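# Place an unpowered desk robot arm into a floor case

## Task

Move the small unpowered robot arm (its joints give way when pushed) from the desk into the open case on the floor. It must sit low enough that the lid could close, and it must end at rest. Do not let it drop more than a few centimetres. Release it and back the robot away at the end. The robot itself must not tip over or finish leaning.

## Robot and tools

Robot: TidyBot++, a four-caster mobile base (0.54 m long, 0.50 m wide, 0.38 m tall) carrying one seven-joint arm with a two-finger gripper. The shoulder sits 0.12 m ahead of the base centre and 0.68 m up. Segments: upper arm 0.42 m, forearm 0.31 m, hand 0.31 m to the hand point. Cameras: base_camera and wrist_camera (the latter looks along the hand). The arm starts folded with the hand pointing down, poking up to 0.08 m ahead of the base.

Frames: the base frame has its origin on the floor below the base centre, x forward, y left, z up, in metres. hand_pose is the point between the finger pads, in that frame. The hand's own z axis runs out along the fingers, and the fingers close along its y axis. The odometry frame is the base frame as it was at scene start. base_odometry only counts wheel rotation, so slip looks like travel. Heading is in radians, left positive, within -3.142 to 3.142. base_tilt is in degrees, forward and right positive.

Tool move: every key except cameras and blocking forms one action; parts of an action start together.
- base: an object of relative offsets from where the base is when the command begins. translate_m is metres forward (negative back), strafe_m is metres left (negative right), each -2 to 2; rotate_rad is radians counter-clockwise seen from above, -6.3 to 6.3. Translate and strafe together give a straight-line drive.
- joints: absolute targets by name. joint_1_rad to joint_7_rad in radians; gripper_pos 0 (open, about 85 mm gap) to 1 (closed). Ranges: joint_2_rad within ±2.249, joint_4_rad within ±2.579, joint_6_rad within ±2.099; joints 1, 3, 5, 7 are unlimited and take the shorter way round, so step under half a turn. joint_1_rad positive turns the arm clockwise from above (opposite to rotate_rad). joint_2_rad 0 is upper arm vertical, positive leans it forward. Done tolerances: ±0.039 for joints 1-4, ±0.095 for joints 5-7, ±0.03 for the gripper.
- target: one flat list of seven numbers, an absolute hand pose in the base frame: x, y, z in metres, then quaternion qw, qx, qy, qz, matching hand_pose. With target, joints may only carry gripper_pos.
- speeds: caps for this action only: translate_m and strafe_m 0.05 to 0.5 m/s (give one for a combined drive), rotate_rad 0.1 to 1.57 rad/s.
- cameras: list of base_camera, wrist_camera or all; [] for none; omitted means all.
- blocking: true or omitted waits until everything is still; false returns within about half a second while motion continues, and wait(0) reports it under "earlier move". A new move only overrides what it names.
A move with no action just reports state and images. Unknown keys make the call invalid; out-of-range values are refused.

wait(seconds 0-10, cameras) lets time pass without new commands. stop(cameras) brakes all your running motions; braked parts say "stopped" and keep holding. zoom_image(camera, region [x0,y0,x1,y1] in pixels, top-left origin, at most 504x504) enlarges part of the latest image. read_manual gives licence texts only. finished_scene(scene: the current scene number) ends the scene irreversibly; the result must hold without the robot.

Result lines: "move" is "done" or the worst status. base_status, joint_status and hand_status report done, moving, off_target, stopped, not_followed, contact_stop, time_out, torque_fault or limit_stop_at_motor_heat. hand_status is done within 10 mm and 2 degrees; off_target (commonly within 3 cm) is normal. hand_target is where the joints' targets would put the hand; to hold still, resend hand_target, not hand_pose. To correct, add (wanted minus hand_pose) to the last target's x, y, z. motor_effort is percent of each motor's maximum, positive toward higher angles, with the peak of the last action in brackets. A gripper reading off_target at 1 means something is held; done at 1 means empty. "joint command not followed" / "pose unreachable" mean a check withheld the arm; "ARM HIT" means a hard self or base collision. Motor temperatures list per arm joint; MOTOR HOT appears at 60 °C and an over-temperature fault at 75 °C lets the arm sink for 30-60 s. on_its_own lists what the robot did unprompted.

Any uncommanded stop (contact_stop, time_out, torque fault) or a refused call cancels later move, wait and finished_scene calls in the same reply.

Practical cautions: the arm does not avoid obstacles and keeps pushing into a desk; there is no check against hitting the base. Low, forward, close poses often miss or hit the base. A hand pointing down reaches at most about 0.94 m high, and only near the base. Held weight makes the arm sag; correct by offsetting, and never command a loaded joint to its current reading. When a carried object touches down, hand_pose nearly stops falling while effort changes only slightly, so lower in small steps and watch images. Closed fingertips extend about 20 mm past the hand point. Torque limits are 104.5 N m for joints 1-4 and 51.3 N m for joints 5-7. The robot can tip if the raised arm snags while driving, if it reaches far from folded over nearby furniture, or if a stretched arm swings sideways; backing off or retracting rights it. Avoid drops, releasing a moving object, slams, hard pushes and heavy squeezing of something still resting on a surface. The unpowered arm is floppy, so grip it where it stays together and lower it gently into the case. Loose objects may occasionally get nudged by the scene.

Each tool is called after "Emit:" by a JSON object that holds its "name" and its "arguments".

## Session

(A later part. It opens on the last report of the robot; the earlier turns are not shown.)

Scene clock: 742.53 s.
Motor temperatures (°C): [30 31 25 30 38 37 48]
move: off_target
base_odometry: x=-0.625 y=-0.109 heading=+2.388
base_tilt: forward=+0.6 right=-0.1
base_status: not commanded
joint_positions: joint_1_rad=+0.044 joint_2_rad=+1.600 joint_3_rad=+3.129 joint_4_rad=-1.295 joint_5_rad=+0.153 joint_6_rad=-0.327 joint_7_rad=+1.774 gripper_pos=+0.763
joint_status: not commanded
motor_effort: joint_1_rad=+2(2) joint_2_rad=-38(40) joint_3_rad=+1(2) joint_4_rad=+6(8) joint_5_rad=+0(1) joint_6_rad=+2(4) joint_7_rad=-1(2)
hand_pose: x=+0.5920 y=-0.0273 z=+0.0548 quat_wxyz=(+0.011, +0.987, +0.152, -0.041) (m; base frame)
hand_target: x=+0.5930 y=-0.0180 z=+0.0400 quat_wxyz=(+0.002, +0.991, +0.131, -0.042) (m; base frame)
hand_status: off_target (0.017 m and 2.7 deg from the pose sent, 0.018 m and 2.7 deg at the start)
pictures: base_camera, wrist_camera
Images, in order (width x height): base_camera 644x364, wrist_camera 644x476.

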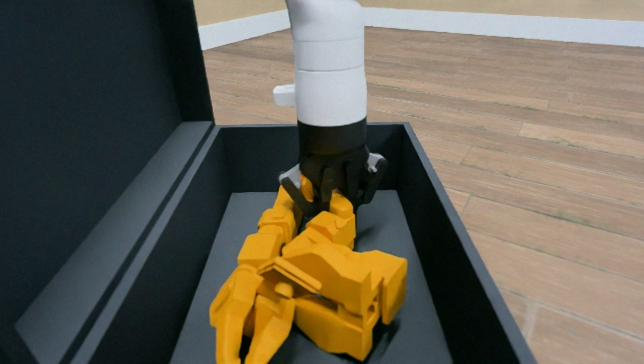

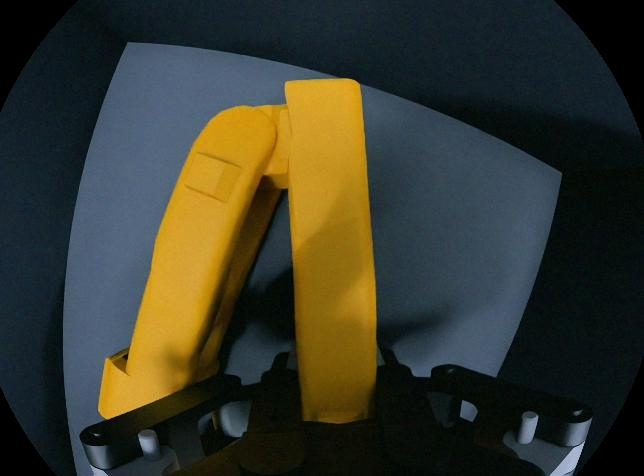

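Emit:
{"name": "move", "arguments": {"target": [0.587, -0.018, 0.03, 0.002, 0.9905, 0.1305, -0.03]}}

Emit:
{"name": "zoom_image", "arguments": {"camera": "base_camera", "region": [180, 120, 430, 364]}}

Scene clock: 769.53 s.
Motor temperatures (°C): [30 31 25 30 38 37 48]
move: off_target
base_odometry: x=-0.625 y=-0.109 heading=+2.388
base_tilt: forward=+0.6 right=-0.1
base_status: not commanded
joint_positions: joint_1_rad=+0.044 joint_2_rad=+1.600 joint_3_rad=+3.130 joint_4_rad=-1.298 joint_5_rad=+0.153 joint_6_rad=-0.321 joint_7_rad=+1.774 gripper_pos=+0.763
joint_status: not commanded
motor_effort: joint_1_rad=-1(1) joint_2_rad=-32(38) joint_3_rad=-1(3) joint_4_rad=+5(8) joint_5_rad=-1(2) joint_6_rad=+4(6) joint_7_rad=-1(2)
hand_pose: x=+0.5921 y=-0.0270 z=+0.0545 quat_wxyz=(+0.010, +0.988, +0.152, -0.039) (m; base frame)
hand_target: x=+0.5870 y=-0.0180 z=+0.0300 quat_wxyz=(+0.002, +0.991, +0.131, -0.030) (m; base frame)
hand_status: off_target (0.027 m and 2.9 deg from the pose sent, 0.027 m and 3.0 deg at the start)
pictures: base_camera, wrist_camera
Images, in order (width x height): base_camera 644x364, wrist_camera 644x476.

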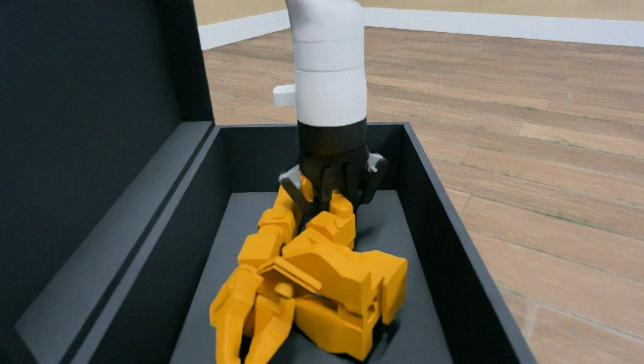

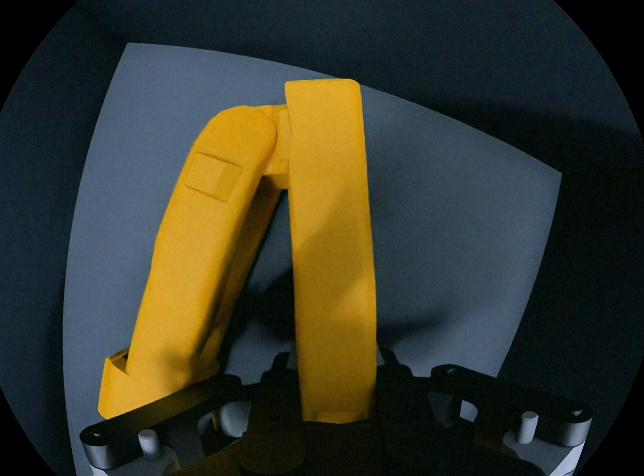

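Scaled by 2.016.

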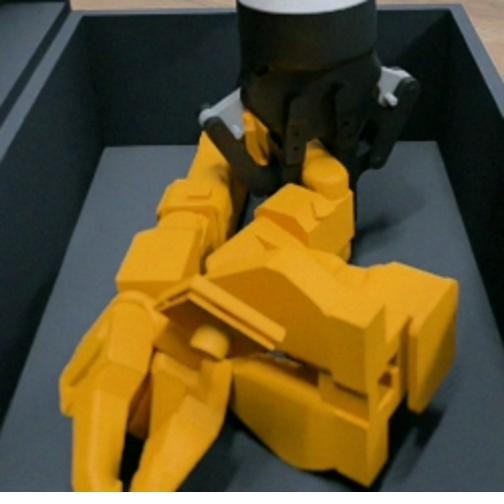

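Emit:
{"name": "move", "arguments": {"target": [0.592, -0.02, 0.044, 0.005, 0.9905, 0.1305, -0.036], "cameras": []}}

Emit:
{"name": "move", "arguments": {"joints": {"gripper_pos": 0.5}}}

Scene clock: 776.10 s.
Motor temperatures (°C): [30 31 25 30 38 37 48]
move: off_target
base_odometry: x=-0.625 y=-0.109 heading=+2.388
base_tilt: forward=+0.6 right=-0.1
base_status: not commanded
joint_positions: joint_1_rad=+0.044 joint_2_rad=+1.599 joint_3_rad=+3.130 joint_4_rad=-1.298 joint_5_rad=+0.153 joint_6_rad=-0.322 joint_7_rad=+1.774 gripper_pos=+0.763
joint_status: not commanded
motor_effort: joint_1_rad=+0(1) joint_2_rad=-36(38) joint_3_rad=-1(3) joint_4_rad=+3(6) joint_5_rad=+0(1) joint_6_rad=+1(6) joint_7_rad=-1(2)
hand_pose: x=+0.5921 y=-0.0271 z=+0.0548 quat_wxyz=(+0.010, +0.988, +0.152, -0.040) (m; base frame)
hand_target: x=+0.5920 y=-0.0200 z=+0.0440 quat_wxyz=(+0.005, +0.991, +0.131, -0.036) (m; base frame)
hand_status: off_target (0.013 m and 2.6 deg from the pose sent, 0.013 m and 2.6 deg at the start)
pictures: none
No camera images: "cameras" was empty.

Scene clock: 776.93 s.
Motor temperatures (°C): [30 31 25 30 38 37 48]
move: done
base_odometry: x=-0.625 y=-0.109 heading=+2.388
base_tilt: forward=+0.6 right=-0.1
base_status: not commanded
joint_positions: joint_1_rad=+0.044 joint_2_rad=+1.612 joint_3_rad=+3.130 joint_4_rad=-1.293 joint_5_rad=+0.152 joint_6_rad=-0.318 joint_7_rad=+1.774 gripper_pos=+0.500
joint_status: all done
motor_effort: joint_1_rad=+0(2) joint_2_rad=-41(41) joint_3_rad=-1(4) joint_4_rad=+2(4) joint_5_rad=+1(1) joint_6_rad=-1(3) joint_7_rad=-1(1)
hand_pose: x=+0.5883 y=-0.0272 z=+0.0489 quat_wxyz=(+0.010, +0.987, +0.152, -0.042) (m; base frame)
hand_target: x=+0.5920 y=-0.0200 z=+0.0440 quat_wxyz=(+0.005, +0.991, +0.131, -0.036) (m; base frame)
hand_status: not commanded
pictures: base_camera, wrist_camera
Images, in order (width x height): base_camera 644x364, wrist_camera 644x476.

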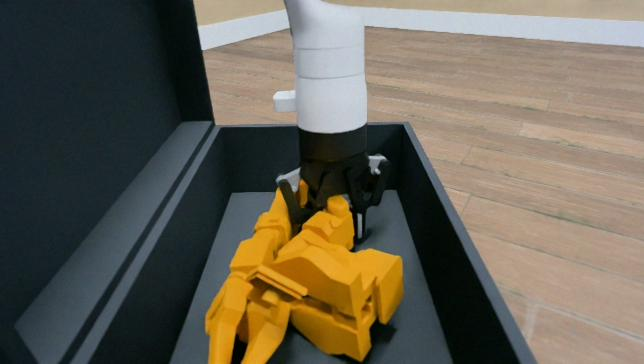

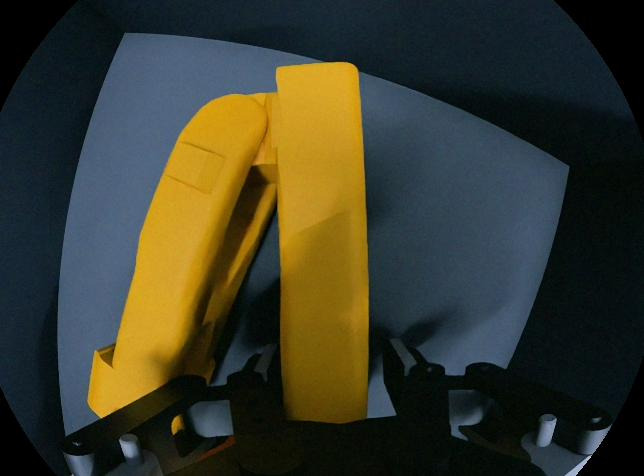

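Emit:
{"name": "move", "arguments": {"target": [0.592, -0.018, 0.09, 0.005, 0.9905, 0.1305, -0.036], "cameras": ["wrist_camera"]}}

Emit:
{"name": "move", "arguments": {"target": [0.588, -0.016, 0.2, 0.005, 0.9905, 0.1305, -0.03]}}

Scene clock: 786.23 s.
Motor temperatures (°C): [30 31 25 30 38 37 48]
move: off_target
base_odometry: x=-0.625 y=-0.109 heading=+2.388
base_tilt: forward=+0.6 right=-0.1
base_status: not commanded
joint_positions: joint_1_rad=+0.044 joint_2_rad=+1.525 joint_3_rad=+3.130 joint_4_rad=-1.366 joint_5_rad=+0.152 joint_6_rad=-0.318 joint_7_rad=+1.774 gripper_pos=+0.500
joint_status: not commanded
motor_effort: joint_1_rad=+1(2) joint_2_rad=-43(45) joint_3_rad=+0(1) joint_4_rad=+2(4) joint_5_rad=+0(1) joint_6_rad=-1(3) joint_7_rad=+0(1)
hand_pose: x=+0.5962 y=-0.0275 z=+0.0861 quat_wxyz=(+0.011, +0.988, +0.152, -0.035) (m; base frame)
hand_target: x=+0.5920 y=-0.0180 z=+0.0900 quat_wxyz=(+0.005, +0.991, +0.131, -0.036) (m; base frame)
hand_status: off_target (0.011 m and 2.6 deg from the pose sent, 0.042 m and 2.7 deg at the start)
pictures: wrist_camera
Images, in order (width x height): wrist_camera 644x476.

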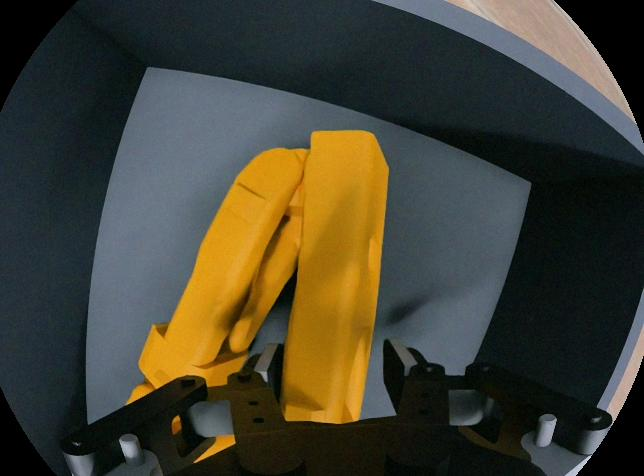

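Scene clock: 787.80 s.
Motor temperatures (°C): [30 31 25 30 38 37 48]
move: off_target
base_odometry: x=-0.625 y=-0.109 heading=+2.388
base_tilt: forward=+0.6 right=-0.1
base_status: not commanded
joint_positions: joint_1_rad=+0.044 joint_2_rad=+1.261 joint_3_rad=+3.130 joint_4_rad=-1.580 joint_5_rad=+0.152 joint_6_rad=-0.318 joint_7_rad=+1.774 gripper_pos=+0.500
joint_status: not commanded
motor_effort: joint_1_rad=+1(2) joint_2_rad=-43(46) joint_3_rad=-1(1) joint_4_rad=+4(5) joint_5_rad=+0(1) joint_6_rad=-1(2) joint_7_rad=+0(1)
hand_pose: x=+0.6073 y=-0.0281 z=+0.1988 quat_wxyz=(+0.017, +0.988, +0.153, -0.011) (m; base frame)
hand_target: x=+0.5880 y=-0.0160 z=+0.2000 quat_wxyz=(+0.005, +0.991, +0.131, -0.030) (m; base frame)
hand_status: off_target (0.023 m and 3.7 deg from the pose sent, 0.115 m and 2.7 deg at the start)
pictures: base_camera, wrist_camera
Images, in order (width x height): base_camera 644x364, wrist_camera 644x476.

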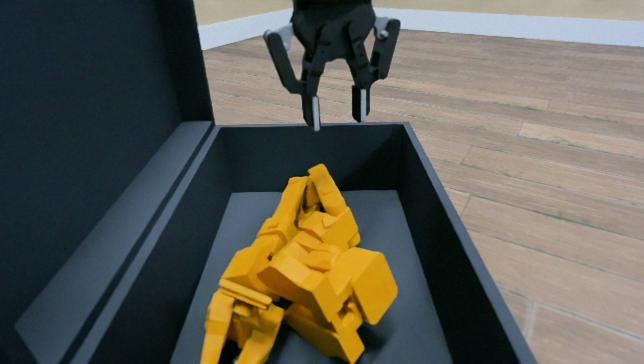

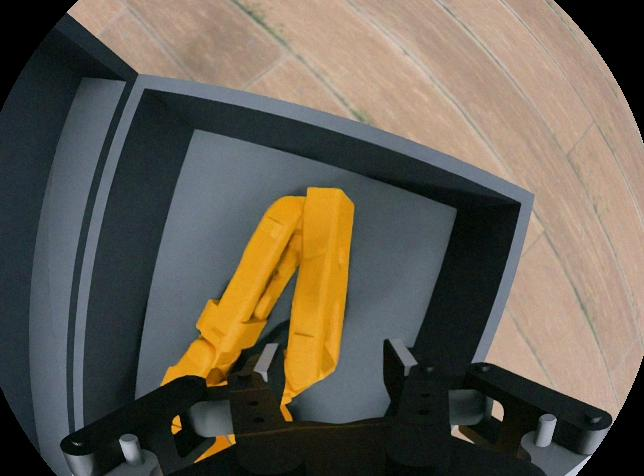

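Emit:
{"name": "zoom_image", "arguments": {"camera": "base_camera", "region": [180, 110, 430, 364]}}

Emit:
{"name": "move", "arguments": {"target": [0.55, -0.02, 0.45, 0, 1, 0, 0]}}

Emit:
{"name": "zoom_image", "arguments": {"camera": "wrist_camera", "region": [100, 60, 500, 476]}}

Scaled by 1.984.

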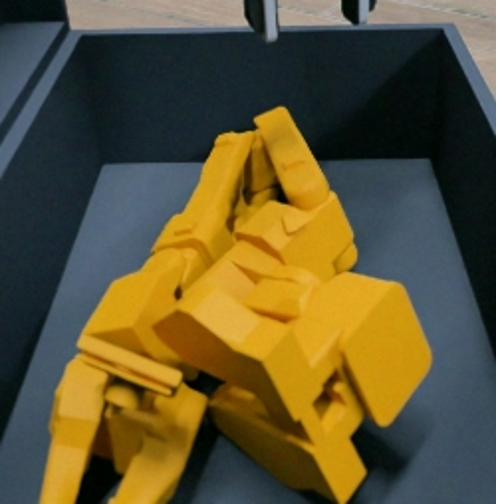

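Scene clock: 795.03 s.
Motor temperatures (°C): [30 31 25 30 38 37 48]
move: off_target
base_odometry: x=-0.625 y=-0.109 heading=+2.388
base_tilt: forward=+0.6 right=-0.1
base_status: not commanded
joint_positions: joint_1_rad=+0.044 joint_2_rad=+0.654 joint_3_rad=+3.130 joint_4_rad=-1.868 joint_5_rad=+0.041 joint_6_rad=-0.565 joint_7_rad=+1.680 gripper_pos=+0.500
joint_status: not commanded
motor_effort: joint_1_rad=+0(1) joint_2_rad=-35(45) joint_3_rad=+0(2) joint_4_rad=+9(10) joint_5_rad=+0(1) joint_6_rad=+1(2) joint_7_rad=-1(1)
hand_pose: x=+0.5737 y=-0.0199 z=+0.4488 quat_wxyz=(+0.010, +0.998, +0.054, +0.026) (m; base frame)
hand_target: x=+0.5500 y=-0.0200 z=+0.4500 quat_wxyz=(+0.000, +1.000, +0.000, +0.000) (m; base frame)
hand_status: off_target (0.024 m and 7.0 deg from the pose sent, 0.258 m and 17.8 deg at the start)
pictures: base_camera, wrist_camera
Images, in order (width x height): base_camera 644x364, wrist_camera 644x476.

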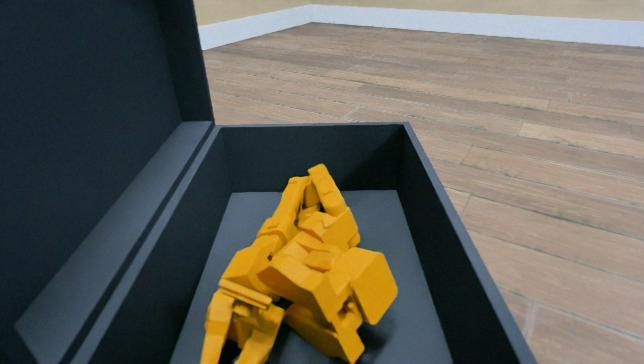

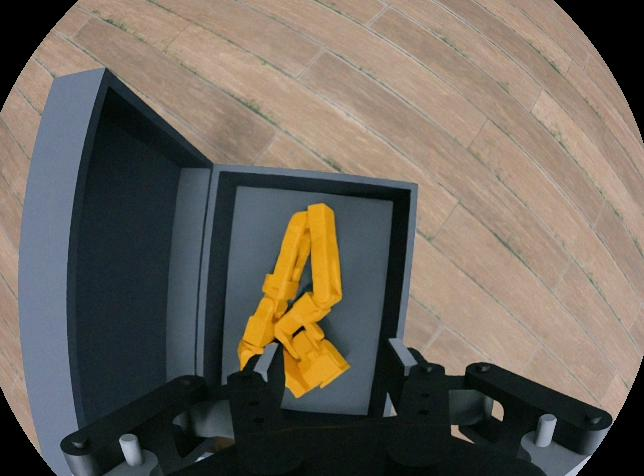

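Scaled by 1.212.

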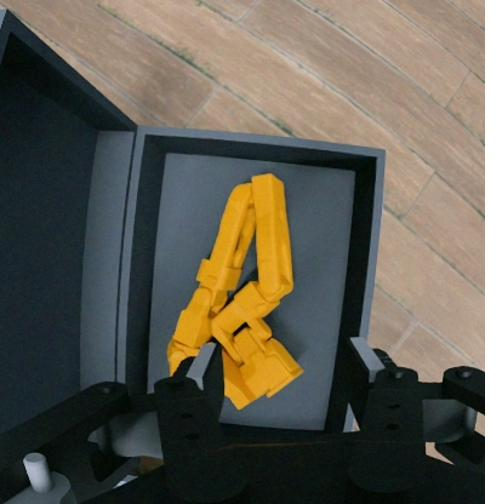

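Emit:
{"name": "move", "arguments": {"base": {"translate_m": -0.55}, "speeds": {"translate_m": 0.35}}}

Emit:
{"name": "zoom_image", "arguments": {"camera": "base_camera", "region": [200, 20, 440, 170]}}

Emit:
{"name": "zoom_image", "arguments": {"camera": "wrist_camera", "region": [180, 0, 480, 200]}}

Scene clock: 841.63 s.
Motor temperatures (°C): [30 31 25 30 38 37 48]
move: done
base_odometry: x=-0.224 y=-0.485 heading=+2.389
base_tilt: forward=+0.7 right=-0.1
base_status: done
joint_positions: joint_1_rad=+0.044 joint_2_rad=+0.650 joint_3_rad=+3.133 joint_4_rad=-1.879 joint_5_rad=+0.039 joint_6_rad=-0.575 joint_7_rad=+1.679 gripper_pos=+0.500
joint_status: not commanded
motor_effort: joint_1_rad=+1(2) joint_2_rad=-34(37) joint_3_rad=-1(2) joint_4_rad=+9(11) joint_5_rad=+0(1) joint_6_rad=+0(1) joint_7_rad=+0(1)
hand_pose: x=+0.5656 y=-0.0207 z=+0.4487 quat_wxyz=(+0.010, +0.998, +0.051, +0.018) (m; base frame)
hand_target: x=+0.5500 y=-0.0200 z=+0.4500 quat_wxyz=(+0.000, +1.000, +0.000, +0.000) (m; base frame)
hand_status: not commanded
pictures: base_camera, wrist_camera
Images, in order (width x height): base_camera 644x364, wrist_camera 644x476.

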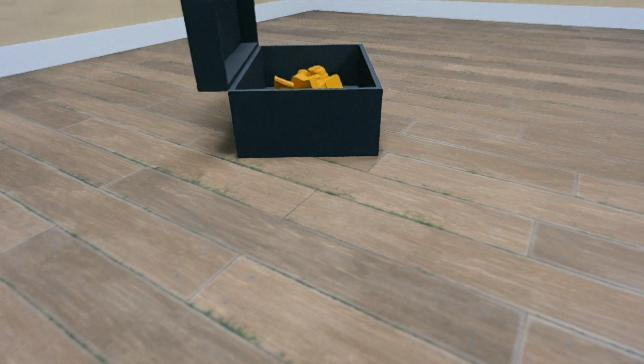

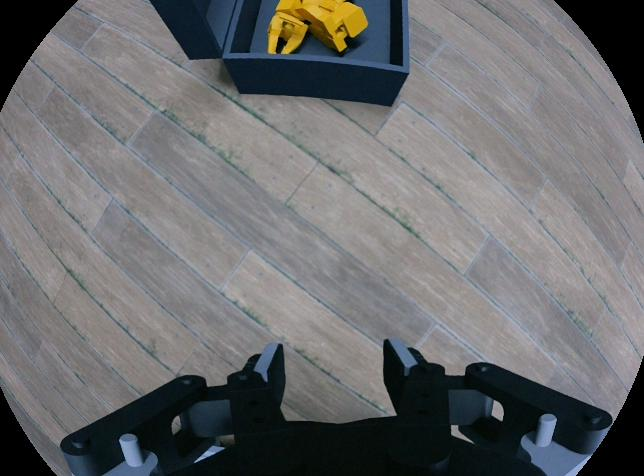

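Scaled by 2.100.

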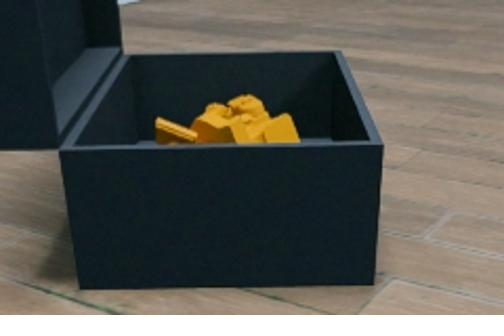

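Scaled by 1.680.

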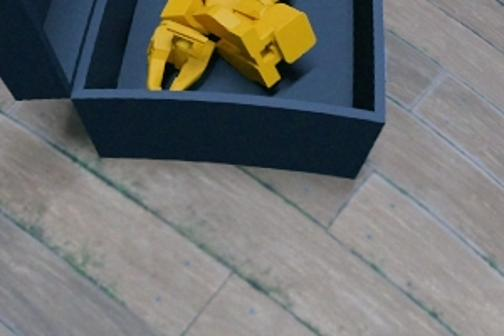

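Emit:
{"name": "zoom_image", "arguments": {"camera": "base_camera", "region": [260, 40, 360, 100]}}

Emit:
{"name": "zoom_image", "arguments": {"camera": "base_camera", "region": [170, 0, 300, 100]}}

Scaled by 5.040.

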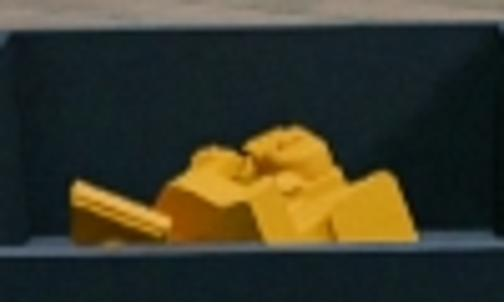

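Scaled by 3.877.

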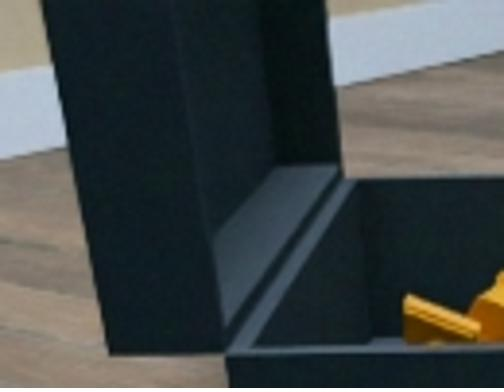

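Emit:
{"name": "finished_scene", "arguments": {"scene": 2}}

The scene is finished: the task was done.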